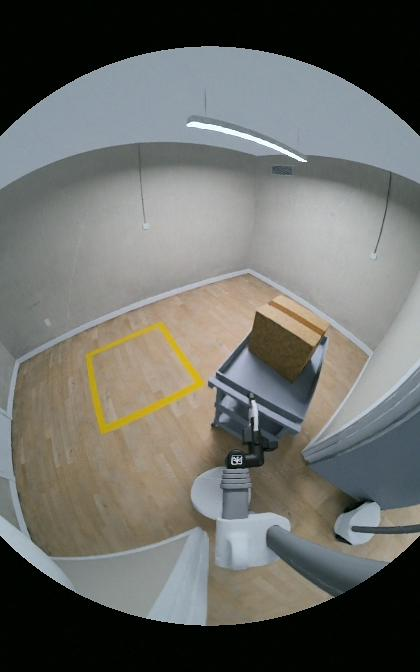

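Emit:
move --r2 '{"base":{"translate_m":0.12,"strafe_m":0.25},"pace":"slow","contact_limits":{"translate_m":0.3}}' --blocking false

Emit:
wait --seconds 6

Emit:
move --r2 '{"base":{"rotate_rad":-0.35},"pace":"slow"}' --blocking false

Emit:
wait --seconds 3 --cameras '["r2_head_camera"]'

Emit:
move --r2 '{"base":{"translate_m":0.1,"strafe_m":0.35},"pace":"slow","contact_limits":{"translate_m":0.3}}' --blocking false

Emit:
wait --seconds 7 --cameras '["r2_head_camera","r2_head_left_camera"]'

Scene clock: 656.37 s.
move: r2 moving
r1: as last shown
r1.lidar_m: 4.98 2.69 0.25 - 0.25 0.25 0.57 1.07 1.21 2.76 2.91 4.11
r1.servo_current: wrist_yaw_rad=46(59) wrist_pitch_rad=46(46) wrist_roll_rad=39(72) gripper_m=39(46)
r1.wrist_depth_mm: - - - - - - - / - - - - - - - / - - - - - - - / - - - - - - - / - - - - - - - / - - - 195 - - - / - - 181 180 152 - -
r2.base_odometry: x=-4.615 y=-1.422 heading=+2.762
r2.turned_by_wheels: -0.001
r2.turned_by_imu: -0.001
r2.base_tilt: forward=-0.7 right=+0.1
r2.lidar_m: 0.44 2.63 2.69 2.29 1.11 0.32 0.35 6.12 1.07 0.74 0.38 0.35
r2.base_status: translate_m moving; strafe_m moving
r2.joint_positions: lift_m=+0.686 arm_m=+0.000 wrist_yaw_rad=-0.004 wrist_pitch_rad=+0.002 wrist_roll_rad=+1.569 gripper_m=-0.029
r2.joint_status: not commanded
r2.measured_speeds: translate_m=+0.020 strafe_m=+0.044 rotate_rad=-0.001 lift_m=+0.000 arm_m=+0.000 wrist_yaw_rad=-0.016 wrist_pitch_rad=+0.000 wrist_roll_rad=+0.000
r2.motor_effort: lift_m=+20(20) arm_m=-4(4) wheel_0=-8(9) wheel_1=+7(9) wheel_2=-10(10)
r2.servo_current: wrist_yaw_rad=39(59) wrist_pitch_rad=46(46) wrist_roll_rad=46(59) gripper_m=85(98)
r2.contact_limits: translate_m 0.3
r2.hand_pose: x=+0.4590 y=-0.0885 z=+0.8633 quat_wxyz=(+0.708, +0.707, +0.000, -0.002) (m; r2's base frame)
r2.wrist_depth_mm: - 343 340 - 152 - - / - 379 379 105 166 - - / - 445 433 113 181 - - / - - 500 129 201 - - / - - - 145 224 1618 512 / - - 184 160 178 1576 1118 / - - - - - 342 1118
pictures: none

Scene clock: 659.93 s.
earlier move: r2 done
r1.base_odometry: x=-1.772 y=-0.152 heading=-2.010
r1.turned_by_wheels: +0.000
r1.turned_by_imu: +0.000
r1.base_tilt: forward=-1.6 right=+1.3
r1.lidar_m: 4.95 2.68 0.25 - 0.25 0.25 0.55 1.24 1.20 2.78 2.92 4.11
r1.base_status: not commanded
r1.joint_positions: lift_m=+0.750 arm_m=+0.000 wrist_yaw_rad=-0.001 wrist_pitch_rad=+0.002 wrist_roll_rad=+0.000 gripper_m=-0.010
r1.joint_status: not commanded
r1.measured_speeds: all 0
r1.motor_effort: lift_m=+21(22) arm_m=+3(4) wheel_0=+2(3) wheel_1=+8(9) wheel_2=-3(4)
r1.servo_current: wrist_yaw_rad=46(78) wrist_pitch_rad=39(52) wrist_roll_rad=65(72) gripper_m=46(52)
r1.hand_pose: x=+0.4591 y=-0.0878 z=+0.9274 quat_wxyz=(+1.000, +0.000, +0.001, -0.001) (m; r1's base frame)
r1.wrist_depth_mm: - - - - - - - / - - - - - - - / - - - - - - - / - - - - - - - / - - - - - - - / - - - 195 - - - / - - 180 180 152 - -
r2.base_odometry: x=-4.810 y=-1.601 heading=+2.762
r2.turned_by_wheels: +0.000
r2.turned_by_imu: -0.001
r2.base_tilt: forward=-0.7 right=+0.1
r2.lidar_m: 0.47 2.40 2.44 2.15 2.03 0.66 0.42 0.49 1.31 0.93 0.29 0.30
r2.base_status: done
r2.joint_positions: lift_m=+0.686 arm_m=+0.000 wrist_yaw_rad=-0.008 wrist_pitch_rad=+0.002 wrist_roll_rad=+1.569 gripper_m=-0.029
r2.joint_status: not commanded
r2.measured_speeds: all 0
r2.motor_effort: lift_m=+20(20) arm_m=-4(4) wheel_0=-10(19) wheel_1=+3(9) wheel_2=-7(13)
r2.servo_current: wrist_yaw_rad=52(72) wrist_pitch_rad=33(46) wrist_roll_rad=46(59) gripper_m=85(98)
r2.contact_limits: translate_m 0.3
r2.hand_pose: x=+0.4586 y=-0.0897 z=+0.8633 quat_wxyz=(+0.708, +0.707, -0.002, -0.004) (m; r2's base frame)
r2.wrist_depth_mm: 1576 343 - - - - - / - 404 424 - - - - / - - - - - - 525 / - - - - - 1397 484 / - - - - 213 1618 1182 / - - 185 125 177 377 375 / - - - - - 1708 1138
wait: 3.57 of 6 s (r2 has come to rest)
pictures: none

Scene clock: 660.43 s.
move: r2 moving
r1: as last shown
r1.lidar_m: 4.97 2.71 0.25 - 0.25 0.26 0.52 1.24 1.23 2.79 2.90 4.10
r1.motor_effort: lift_m=+21(22) arm_m=+4(4) wheel_0=+2(3) wheel_1=+8(8) wheel_2=-3(3)
r1.servo_current: wrist_yaw_rad=52(59) wrist_pitch_rad=39(52) wrist_roll_rad=46(59) gripper_m=46(46)
r1.wrist_depth_mm: - - - - - - - / - - - - - - - / - - - - - - - / - - - - - - - / - - - - - - - / - - - 195 - - - / - - 181 181 153 - -
r2.base_odometry: x=-4.810 y=-1.602 heading=+2.639
r2.turned_by_wheels: -0.123
r2.turned_by_imu: -0.119
r2.base_tilt: forward=-0.7 right=+0.0
r2.lidar_m: 0.44 2.40 2.40 2.29 2.01 0.78 0.43 0.43 1.31 0.96 0.95 0.33
r2.base_status: rotate_rad moving
r2.joint_positions: lift_m=+0.686 arm_m=+0.000 wrist_yaw_rad=+0.011 wrist_pitch_rad=+0.002 wrist_roll_rad=+1.569 gripper_m=-0.029
r2.joint_status: not commanded
r2.measured_speeds: translate_m=-0.001 strafe_m=+0.001 rotate_rad=-0.494 lift_m=+0.000 arm_m=+0.000 wrist_yaw_rad=+0.048 wrist_pitch_rad=+0.000 wrist_roll_rad=+0.000
r2.motor_effort: lift_m=+20(20) arm_m=-3(4) wheel_0=+18(18) wheel_1=+9(9) wheel_2=+13(13)
r2.servo_current: wrist_yaw_rad=59(72) wrist_pitch_rad=46(46) wrist_roll_rad=46(52) gripper_m=85(91)
r2.hand_pose: x=+0.4602 y=-0.0843 z=+0.8633 quat_wxyz=(+0.708, +0.706, +0.005, +0.003) (m; r2's base frame)
r2.wrist_depth_mm: - 324 - - - 112 - / - 382 399 - - - - / - - 477 - - - - / - - - - - 535 500 / - - - - 208 1618 473 / - - - 118 178 1499 421 / - - - - 375 1618 1118
pictures: none

Scene clock: 661.40 s.
earlier move: r2 done
r1.base_odometry: x=-1.772 y=-0.152 heading=-2.010
r1.turned_by_wheels: +0.000
r1.turned_by_imu: +0.000
r1.base_tilt: forward=-1.6 right=+1.2
r1.lidar_m: 4.98 2.71 0.25 - 0.25 0.25 0.53 1.22 1.23 2.77 2.93 4.13
r1.base_status: not commanded
r1.joint_positions: lift_m=+0.750 arm_m=+0.000 wrist_yaw_rad=-0.001 wrist_pitch_rad=+0.002 wrist_roll_rad=+0.000 gripper_m=-0.010
r1.joint_status: not commanded
r1.measured_speeds: all 0
r1.motor_effort: lift_m=+21(22) arm_m=+4(4) wheel_0=+2(3) wheel_1=+8(8) wheel_2=-3(3)
r1.servo_current: wrist_yaw_rad=52(65) wrist_pitch_rad=39(52) wrist_roll_rad=46(65) gripper_m=39(46)
r1.hand_pose: x=+0.4591 y=-0.0878 z=+0.9274 quat_wxyz=(+1.000, +0.000, +0.001, -0.001) (m; r1's base frame)
r1.wrist_depth_mm: - - - - - - - / - - - - - - - / - - - - - - - / - - - - - - - / - - - - - - - / - - - 194 - - - / - - 180 180 153 - -
r2.base_odometry: x=-4.810 y=-1.601 heading=+2.413
r2.turned_by_wheels: -0.226
r2.turned_by_imu: -0.219
r2.base_tilt: forward=-0.7 right=+0.1
r2.lidar_m: 0.41 2.45 2.37 2.55 2.08 1.30 0.56 0.42 6.35 1.12 0.44 0.38
r2.base_status: done
r2.joint_positions: lift_m=+0.686 arm_m=+0.000 wrist_yaw_rad=-0.002 wrist_pitch_rad=+0.002 wrist_roll_rad=+1.569 gripper_m=-0.029
r2.joint_status: not commanded
r2.measured_speeds: all 0
r2.motor_effort: lift_m=+20(20) arm_m=+4(4) wheel_0=+3(23) wheel_1=+4(12) wheel_2=+4(13)
r2.servo_current: wrist_yaw_rad=46(91) wrist_pitch_rad=46(46) wrist_roll_rad=52(59) gripper_m=85(98)
r2.hand_pose: x=+0.4591 y=-0.0880 z=+0.8633 quat_wxyz=(+0.708, +0.707, +0.000, -0.002) (m; r2's base frame)
r2.wrist_depth_mm: - 353 357 118 172 - - / - 382 387 125 183 - - / - 430 424 133 196 - - / - - 473 144 210 - - / - - - 155 224 1708 - / - - 186 169 177 1576 492 / - - - - - 1618 1205
wait: 0.97 of 3 s (r2 has come to rest)
pictures: r2_head_camera
Images, in order (width x height): r2_head_camera 420x560.

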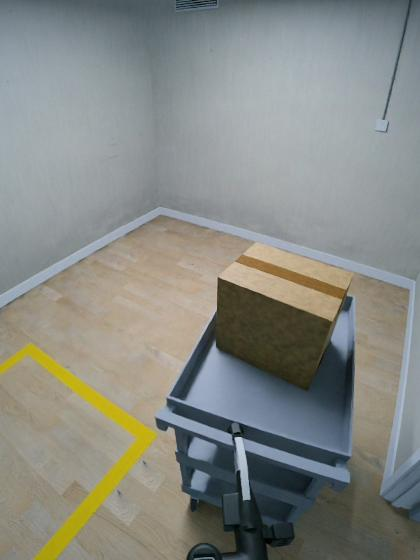

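Scene clock: 661.90 s.
move: r2 moving
r1: as last shown
r1.lidar_m: 4.95 2.72 0.25 - 0.25 0.25 0.53 1.23 1.22 2.78 2.92 4.15
r1.motor_effort: lift_m=+22(22) arm_m=+4(4) wheel_0=+2(2) wheel_1=+8(8) wheel_2=-3(3)
r1.servo_current: wrist_yaw_rad=52(65) wrist_pitch_rad=39(46) wrist_roll_rad=39(65) gripper_m=46(46)
r1.wrist_depth_mm: - - - - - - - / - - - - - - - / - - - - - - - / - - - - - - - / - - - - - - - / - - - 194 - - - / - - 181 181 153 - -
r2.base_odometry: x=-4.820 y=-1.608 heading=+2.412
r2.turned_by_wheels: -0.001
r2.turned_by_imu: -0.001
r2.base_tilt: forward=-0.7 right=+0.1
r2.lidar_m: 0.41 2.45 2.37 2.54 2.06 1.29 0.57 0.43 6.37 1.13 0.44 0.36
r2.base_status: translate_m moving; strafe_m moving
r2.joint_positions: lift_m=+0.686 arm_m=+0.000 wrist_yaw_rad=-0.003 wrist_pitch_rad=+0.002 wrist_roll_rad=+1.569 gripper_m=-0.029
r2.joint_status: not commanded
r2.measured_speeds: translate_m=+0.015 strafe_m=+0.048 rotate_rad=-0.004 lift_m=+0.000 arm_m=+0.000 wrist_yaw_rad=-0.018 wrist_pitch_rad=+0.000 wrist_roll_rad=+0.000
r2.motor_effort: lift_m=+20(20) arm_m=+4(4) wheel_0=-6(11) wheel_1=+8(10) wheel_2=-10(11)
r2.servo_current: wrist_yaw_rad=46(59) wrist_pitch_rad=39(46) wrist_roll_rad=39(52) gripper_m=91(98)
r2.contact_limits: translate_m 0.3
r2.hand_pose: x=+0.4590 y=-0.0884 z=+0.8633 quat_wxyz=(+0.708, +0.707, +0.000, -0.002) (m; r2's base frame)
r2.wrist_depth_mm: - 357 357 121 177 - - / - 384 387 127 185 - - / - 433 424 135 197 - - / - - 473 147 211 - - / - - 530 157 227 1756 - / - - 184 169 178 1576 473 / - - - - - 1576 1205
pictures: none

Scene clock: 666.30 s.
earlier move: r2 done
r1.base_odometry: x=-1.772 y=-0.152 heading=-2.010
r1.turned_by_wheels: +0.000
r1.turned_by_imu: +0.000
r1.base_tilt: forward=-1.6 right=+1.3
r1.lidar_m: 4.97 2.71 0.25 - 0.25 0.25 0.52 1.23 1.22 2.75 2.92 4.12
r1.base_status: not commanded
r1.joint_positions: lift_m=+0.750 arm_m=+0.000 wrist_yaw_rad=-0.001 wrist_pitch_rad=+0.002 wrist_roll_rad=+0.000 gripper_m=-0.010
r1.joint_status: not commanded
r1.measured_speeds: all 0
r1.motor_effort: lift_m=+22(22) arm_m=+4(4) wheel_0=+2(3) wheel_1=+8(9) wheel_2=-3(4)
r1.servo_current: wrist_yaw_rad=52(72) wrist_pitch_rad=46(52) wrist_roll_rad=46(65) gripper_m=39(52)
r1.hand_pose: x=+0.4591 y=-0.0878 z=+0.9274 quat_wxyz=(+1.000, +0.000, +0.001, -0.001) (m; r1's base frame)
r1.wrist_depth_mm: - - - - - - - / - - - - - - - / - - - - - - - / - - - - - - - / - - - - - - - / - - - 195 - - - / - - 180 180 152 - -
r2.base_odometry: x=-5.117 y=-1.796 heading=+2.412
r2.turned_by_wheels: +0.000
r2.turned_by_imu: -0.002
r2.base_tilt: forward=-0.7 right=+0.1
r2.lidar_m: 0.46 2.10 2.05 2.20 1.91 1.87 1.00 0.76 0.76 1.28 0.30 0.30
r2.base_status: done
r2.joint_positions: lift_m=+0.686 arm_m=+0.000 wrist_yaw_rad=-0.007 wrist_pitch_rad=+0.002 wrist_roll_rad=+1.569 gripper_m=-0.029
r2.joint_status: not commanded
r2.measured_speeds: all 0
r2.motor_effort: lift_m=+20(20) arm_m=+4(4) wheel_0=-9(18) wheel_1=+1(10) wheel_2=-6(11)
r2.servo_current: wrist_yaw_rad=46(72) wrist_pitch_rad=39(46) wrist_roll_rad=59(59) gripper_m=91(98)
r2.contact_limits: translate_m 0.3
r2.hand_pose: x=+0.4586 y=-0.0895 z=+0.8633 quat_wxyz=(+0.708, +0.707, -0.002, -0.003) (m; r2's base frame)
r2.wrist_depth_mm: - 343 340 - - 116 - / - 399 404 - - 132 - / - - 492 - - 159 - / - - - - 182 1430 480 / - - - - 223 1618 1205 / - - 185 136 179 1537 364 / - - - - - 1756 1182
wait: 4.40 of 7 s (r2 has come to rest)
pictures: r2_head_camera, r2_head_left_camera
Images, in order (width x height): r2_head_camera 420x560, r2_head_left_camera 420x672.

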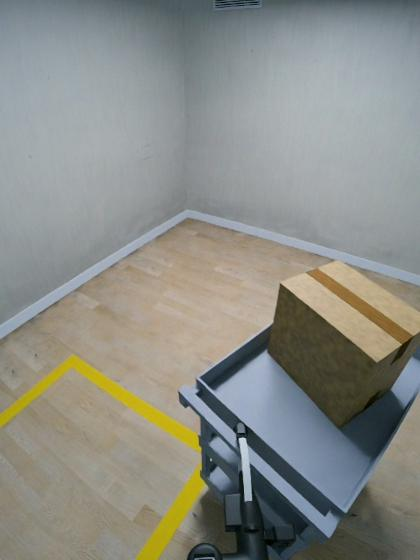

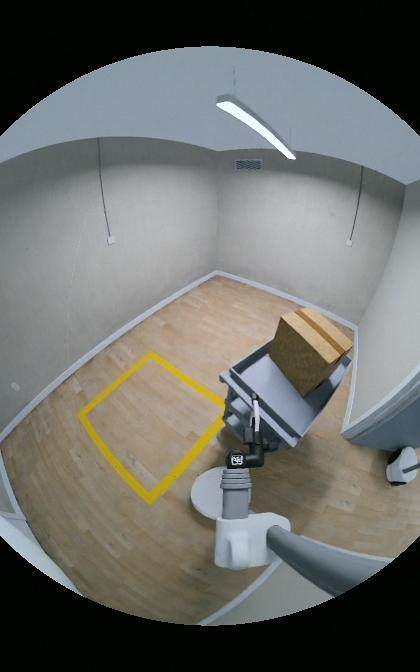

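Emit:
move --r2 '{"base":{"rotate_rad":-0.4},"pace":"slow"}' --blocking false

Emit:
wait --seconds 3

Emit:
move --r2 '{"base":{"translate_m":-0.02,"strafe_m":0.35},"pace":"slow","contact_limits":{"strafe_m":0.3}}' --blocking false

Emit:
wait --seconds 6

Emit:
move --r2 '{"base":{"rotate_rad":-0.4},"pace":"slow"}' --blocking false

Emit:
wait --seconds 3 --cameras '["r2_head_camera","r2_head_left_camera"]'

Scene clock: 689.50 s.
move: r2 moving
r1: as last shown
r1.lidar_m: 4.96 2.68 0.25 - 0.25 0.25 0.57 1.25 1.21 2.75 2.95 4.13
r1.motor_effort: lift_m=+21(22) arm_m=+4(4) wheel_0=+2(2) wheel_1=+8(8) wheel_2=-4(4)
r1.servo_current: wrist_yaw_rad=46(65) wrist_pitch_rad=39(46) wrist_roll_rad=52(59) gripper_m=46(52)
r1.wrist_depth_mm: - - - - - - - / - - - - - - - / - - - - - - - / - - - - - - - / - - - - - - - / - - - 194 - - - / - - 181 180 153 - -
r2.base_odometry: x=-5.118 y=-1.796 heading=+2.289
r2.turned_by_wheels: -0.123
r2.turned_by_imu: -0.118
r2.base_tilt: forward=-0.6 right=+0.1
r2.lidar_m: 0.45 2.16 2.04 2.11 2.00 1.88 1.14 0.78 0.74 1.41 0.38 0.32
r2.base_status: rotate_rad moving
r2.joint_positions: lift_m=+0.686 arm_m=+0.000 wrist_yaw_rad=+0.013 wrist_pitch_rad=+0.002 wrist_roll_rad=+1.569 gripper_m=-0.029
r2.joint_status: not commanded
r2.measured_speeds: translate_m=+0.000 strafe_m=-0.001 rotate_rad=-0.484 lift_m=+0.000 arm_m=+0.000 wrist_yaw_rad=+0.044 wrist_pitch_rad=+0.000 wrist_roll_rad=+0.000
r2.motor_effort: lift_m=+20(20) arm_m=+4(4) wheel_0=+19(19) wheel_1=+9(9) wheel_2=+14(14)
r2.servo_current: wrist_yaw_rad=59(59) wrist_pitch_rad=52(52) wrist_roll_rad=39(59) gripper_m=91(91)
r2.hand_pose: x=+0.4603 y=-0.0838 z=+0.8633 quat_wxyz=(+0.708, +0.706, +0.005, +0.004) (m; r2's base frame)
r2.wrist_depth_mm: - 329 327 - - 118 - / - 382 384 - - 133 - / - 500 466 - 153 - - / - - - - 176 549 508 / - - - - 211 1576 469 / - - - 129 179 1618 1118 / - - - - 347 1464 1118
pictures: none

Scene clock: 690.57 s.
earlier move: r2 done
r1.base_odometry: x=-1.772 y=-0.152 heading=-2.010
r1.turned_by_wheels: +0.000
r1.turned_by_imu: +0.000
r1.base_tilt: forward=-1.6 right=+1.2
r1.lidar_m: 4.95 2.72 0.25 - 0.25 0.25 0.53 1.23 1.21 2.79 2.92 4.09
r1.base_status: not commanded
r1.joint_positions: lift_m=+0.750 arm_m=+0.000 wrist_yaw_rad=-0.001 wrist_pitch_rad=+0.002 wrist_roll_rad=+0.000 gripper_m=-0.010
r1.joint_status: not commanded
r1.measured_speeds: all 0
r1.motor_effort: lift_m=+22(22) arm_m=+4(4) wheel_0=+2(3) wheel_1=+8(8) wheel_2=-3(4)
r1.servo_current: wrist_yaw_rad=65(72) wrist_pitch_rad=46(52) wrist_roll_rad=33(72) gripper_m=39(52)
r1.hand_pose: x=+0.4591 y=-0.0878 z=+0.9274 quat_wxyz=(+1.000, +0.000, +0.001, -0.001) (m; r1's base frame)
r1.wrist_depth_mm: - - - - - - - / - - - - - - - / - - - - - - - / - - - - - - - / - - - - - - - / - - - 194 - - - / - - 181 179 152 - -
r2.base_odometry: x=-5.118 y=-1.795 heading=+2.014
r2.turned_by_wheels: -0.276
r2.turned_by_imu: -0.267
r2.base_tilt: forward=-0.6 right=+0.1
r2.lidar_m: 0.43 2.48 2.07 2.05 2.30 1.87 1.71 0.91 0.74 0.79 1.23 0.41
r2.base_status: done
r2.joint_positions: lift_m=+0.686 arm_m=+0.000 wrist_yaw_rad=+0.005 wrist_pitch_rad=+0.002 wrist_roll_rad=+1.569 gripper_m=-0.029
r2.joint_status: not commanded
r2.measured_speeds: all 0
r2.motor_effort: lift_m=+20(20) arm_m=-4(4) wheel_0=+7(23) wheel_1=+5(12) wheel_2=+10(15)
r2.servo_current: wrist_yaw_rad=46(91) wrist_pitch_rad=39(52) wrist_roll_rad=52(59) gripper_m=91(91)
r2.hand_pose: x=+0.4598 y=-0.0858 z=+0.8633 quat_wxyz=(+0.708, +0.707, +0.003, +0.001) (m; r2's base frame)
r2.wrist_depth_mm: - 399 394 127 180 - - / - 382 387 132 191 - - / - 427 421 139 204 - - / - 480 462 150 215 - - / - - 517 157 225 1808 - / - - - 167 177 1576 488 / - - - - - 1464 1160
wait: 1.07 of 3 s (r2 has come to rest)
pictures: none

Scene clock: 691.07 s.
move: r2 moving
r1: as last shown
r1.base_tilt: forward=-1.6 right=+1.3
r1.lidar_m: 4.94 2.71 0.25 - 0.25 0.26 0.56 1.24 1.24 2.76 2.94 4.11
r1.motor_effort: lift_m=+21(22) arm_m=+4(4) wheel_0=+2(2) wheel_1=+8(8) wheel_2=-3(3)
r1.servo_current: wrist_yaw_rad=52(65) wrist_pitch_rad=46(52) wrist_roll_rad=39(65) gripper_m=46(46)
r1.wrist_depth_mm: - - - - - - - / - - - - - - - / - - - - - - - / - - - - - - - / - - - - - - - / - - - 195 - - - / - - 180 180 152 - -
r2.base_odometry: x=-5.130 y=-1.802 heading=+2.014
r2.turned_by_wheels: +0.000
r2.turned_by_imu: +0.000
r2.base_tilt: forward=-0.7 right=+0.1
r2.lidar_m: 0.41 2.47 2.04 2.04 2.32 1.90 1.76 0.91 0.75 0.78 1.24 0.39
r2.base_status: translate_m moving; strafe_m moving
r2.joint_positions: lift_m=+0.686 arm_m=+0.000 wrist_yaw_rad=+0.004 wrist_pitch_rad=+0.002 wrist_roll_rad=+1.569 gripper_m=-0.029
r2.joint_status: not commanded
r2.measured_speeds: translate_m=-0.004 strafe_m=+0.054 rotate_rad=-0.003 lift_m=+0.000 arm_m=+0.000 wrist_yaw_rad=-0.028 wrist_pitch_rad=+0.000 wrist_roll_rad=+0.000
r2.motor_effort: lift_m=+20(20) arm_m=-4(4) wheel_0=-6(7) wheel_1=+7(9) wheel_2=+9(11)
r2.servo_current: wrist_yaw_rad=39(59) wrist_pitch_rad=46(46) wrist_roll_rad=33(59) gripper_m=85(91)
r2.contact_limits: strafe_m 0.3
r2.hand_pose: x=+0.4596 y=-0.0864 z=+0.8633 quat_wxyz=(+0.708, +0.707, +0.002, +0.000) (m; r2's base frame)
r2.wrist_depth_mm: - 421 413 130 183 - - / - 389 389 135 194 - - / - 430 424 142 205 - - / - 484 462 152 218 - - / - - 517 161 227 1863 - / - - 185 169 178 1618 488 / - - - - - 1618 1182
pictures: none

Scene clock: 695.23 s.
earlier move: r2 done
r1.base_odometry: x=-1.772 y=-0.152 heading=-2.010
r1.turned_by_wheels: +0.000
r1.turned_by_imu: +0.000
r1.base_tilt: forward=-1.6 right=+1.3
r1.lidar_m: 4.97 2.70 0.25 - 0.25 0.25 0.54 1.24 1.23 2.77 2.93 4.11
r1.base_status: not commanded
r1.joint_positions: lift_m=+0.750 arm_m=+0.000 wrist_yaw_rad=-0.001 wrist_pitch_rad=+0.002 wrist_roll_rad=+0.000 gripper_m=-0.010
r1.joint_status: not commanded
r1.measured_speeds: all 0
r1.motor_effort: lift_m=+22(22) arm_m=+4(4) wheel_0=+2(3) wheel_1=+8(9) wheel_2=-3(4)
r1.servo_current: wrist_yaw_rad=65(65) wrist_pitch_rad=46(52) wrist_roll_rad=39(65) gripper_m=46(52)
r1.hand_pose: x=+0.4591 y=-0.0878 z=+0.9274 quat_wxyz=(+1.000, +0.000, +0.001, -0.001) (m; r1's base frame)
r1.wrist_depth_mm: - - - - - - - / - - - - - - - / - - - - - - - / - - - - - - - / - - - - - - - / - - - 194 - - - / - - 180 181 153 - -
r2.base_odometry: x=-5.425 y=-1.963 heading=+2.014
r2.turned_by_wheels: +0.000
r2.turned_by_imu: -0.002
r2.base_tilt: forward=-0.7 right=+0.1
r2.lidar_m: 0.45 2.07 1.72 1.70 1.97 1.81 1.78 1.31 1.08 1.08 0.35 0.33
r2.base_status: done
r2.joint_positions: lift_m=+0.686 arm_m=+0.000 wrist_yaw_rad=-0.008 wrist_pitch_rad=+0.002 wrist_roll_rad=+1.569 gripper_m=-0.029
r2.joint_status: not commanded
r2.measured_speeds: all 0
r2.motor_effort: lift_m=+20(20) arm_m=-4(5) wheel_0=-6(19) wheel_1=+4(9) wheel_2=+3(11)
r2.servo_current: wrist_yaw_rad=59(72) wrist_pitch_rad=39(52) wrist_roll_rad=39(65) gripper_m=91(98)
r2.contact_limits: strafe_m 0.3
r2.hand_pose: x=+0.4586 y=-0.0896 z=+0.8633 quat_wxyz=(+0.708, +0.707, -0.002, -0.004) (m; r2's base frame)
r2.wrist_depth_mm: - 342 338 - 138 - - / - 384 389 - 153 - - / - 480 455 - 171 - - / - - - 113 198 1430 521 / - - - 130 223 1618 477 / - - 184 153 176 1618 1205 / - - - - 340 340 347
wait: 4.17 of 6 s (r2 has come to rest)
pictures: none

Scene clock: 695.73 s.
move: r2 moving
r1: as last shown
r1.lidar_m: 4.95 2.68 0.25 - 0.25 0.25 0.51 1.24 1.21 2.78 2.93 4.13
r1.motor_effort: lift_m=+22(22) arm_m=+4(4) wheel_0=+2(2) wheel_1=+8(8) wheel_2=-3(3)
r1.servo_current: wrist_yaw_rad=52(65) wrist_pitch_rad=39(46) wrist_roll_rad=46(65) gripper_m=46(46)
r1.wrist_depth_mm: - - - - - - - / - - - - - - - / - - - - - - - / - - - - - - - / - - - - - - - / - - - 194 - - - / - - 180 180 153 - -
r2.base_odometry: x=-5.425 y=-1.963 heading=+1.890
r2.turned_by_wheels: -0.123
r2.turned_by_imu: -0.119
r2.base_tilt: forward=-0.7 right=+0.0
r2.lidar_m: 0.43 2.27 1.73 1.73 1.83 1.84 1.79 1.47 1.09 1.07 1.52 0.35
r2.base_status: rotate_rad moving
r2.joint_positions: lift_m=+0.686 arm_m=+0.000 wrist_yaw_rad=+0.014 wrist_pitch_rad=+0.002 wrist_roll_rad=+1.569 gripper_m=-0.029
r2.joint_status: not commanded
r2.measured_speeds: translate_m=+0.001 strafe_m=+0.000 rotate_rad=-0.482 lift_m=+0.000 arm_m=+0.000 wrist_yaw_rad=+0.042 wrist_pitch_rad=+0.000 wrist_roll_rad=+0.000
r2.motor_effort: lift_m=+20(20) arm_m=-4(4) wheel_0=+17(17) wheel_1=+10(10) wheel_2=+15(15)
r2.servo_current: wrist_yaw_rad=85(85) wrist_pitch_rad=33(46) wrist_roll_rad=46(65) gripper_m=91(98)
r2.hand_pose: x=+0.4606 y=-0.0833 z=+0.8633 quat_wxyz=(+0.708, +0.706, +0.006, +0.004) (m; r2's base frame)
r2.wrist_depth_mm: - 338 334 - 141 - - / - 373 382 - 158 - - / - 445 439 - 172 - - / - - 517 114 191 559 - / - - - 129 217 1618 488 / - - - 154 175 1618 1205 / - - 165 - 332 329 345
pictures: none

Scene clock: 696.80 s.
earlier move: r2 done
r1.base_odometry: x=-1.772 y=-0.152 heading=-2.010
r1.turned_by_wheels: +0.000
r1.turned_by_imu: +0.000
r1.base_tilt: forward=-1.6 right=+1.3
r1.lidar_m: 4.96 2.67 0.25 - 0.25 0.26 0.53 1.25 1.22 2.76 2.93 4.10
r1.base_status: not commanded
r1.joint_positions: lift_m=+0.750 arm_m=+0.000 wrist_yaw_rad=-0.001 wrist_pitch_rad=+0.002 wrist_roll_rad=+0.000 gripper_m=-0.010
r1.joint_status: not commanded
r1.measured_speeds: all 0
r1.motor_effort: lift_m=+21(22) arm_m=+4(4) wheel_0=+2(2) wheel_1=+8(8) wheel_2=-3(4)
r1.servo_current: wrist_yaw_rad=65(65) wrist_pitch_rad=39(46) wrist_roll_rad=33(65) gripper_m=39(46)
r1.hand_pose: x=+0.4591 y=-0.0878 z=+0.9274 quat_wxyz=(+1.000, +0.000, +0.001, -0.001) (m; r1's base frame)
r1.wrist_depth_mm: - - - - - - - / - - - - - - - / - - - - - - - / - - - - - - - / - - - - - - - / - - - 195 - - - / - - 180 181 152 - -
r2.base_odometry: x=-5.425 y=-1.963 heading=+1.615
r2.turned_by_wheels: -0.275
r2.turned_by_imu: -0.267
r2.base_tilt: forward=-0.7 right=+0.1
r2.lidar_m: 0.39 0.49 1.93 1.72 1.72 2.04 1.78 1.80 1.21 1.08 1.97 0.41
r2.base_status: done
r2.joint_positions: lift_m=+0.686 arm_m=+0.000 wrist_yaw_rad=+0.004 wrist_pitch_rad=+0.002 wrist_roll_rad=+1.569 gripper_m=-0.029
r2.joint_status: not commanded
r2.measured_speeds: all 0
r2.motor_effort: lift_m=+20(20) arm_m=-4(5) wheel_0=+8(18) wheel_1=+5(11) wheel_2=+5(16)
r2.servo_current: wrist_yaw_rad=52(91) wrist_pitch_rad=39(46) wrist_roll_rad=39(65) gripper_m=78(98)
r2.hand_pose: x=+0.4597 y=-0.0863 z=+0.8633 quat_wxyz=(+0.708, +0.707, +0.002, +0.001) (m; r2's base frame)
r2.wrist_depth_mm: - - - 156 212 - - / - 410 413 158 216 - - / - 427 421 163 220 - - / - 459 449 166 225 - - / - - 473 168 229 - - / - - 186 172 178 - - / - - - - - 1397 496
wait: 1.07 of 3 s (r2 has come to rest)
pictures: r2_head_camera, r2_head_left_camera
Images, in order (width x height): r2_head_camera 420x560, r2_head_left_camera 420x672.

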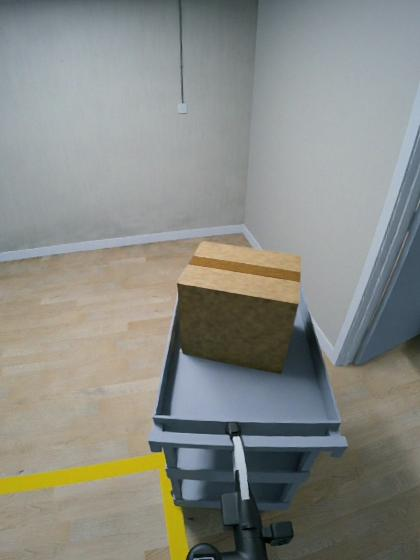

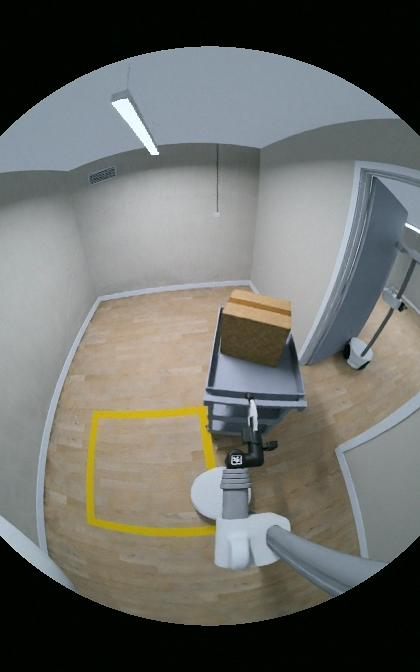

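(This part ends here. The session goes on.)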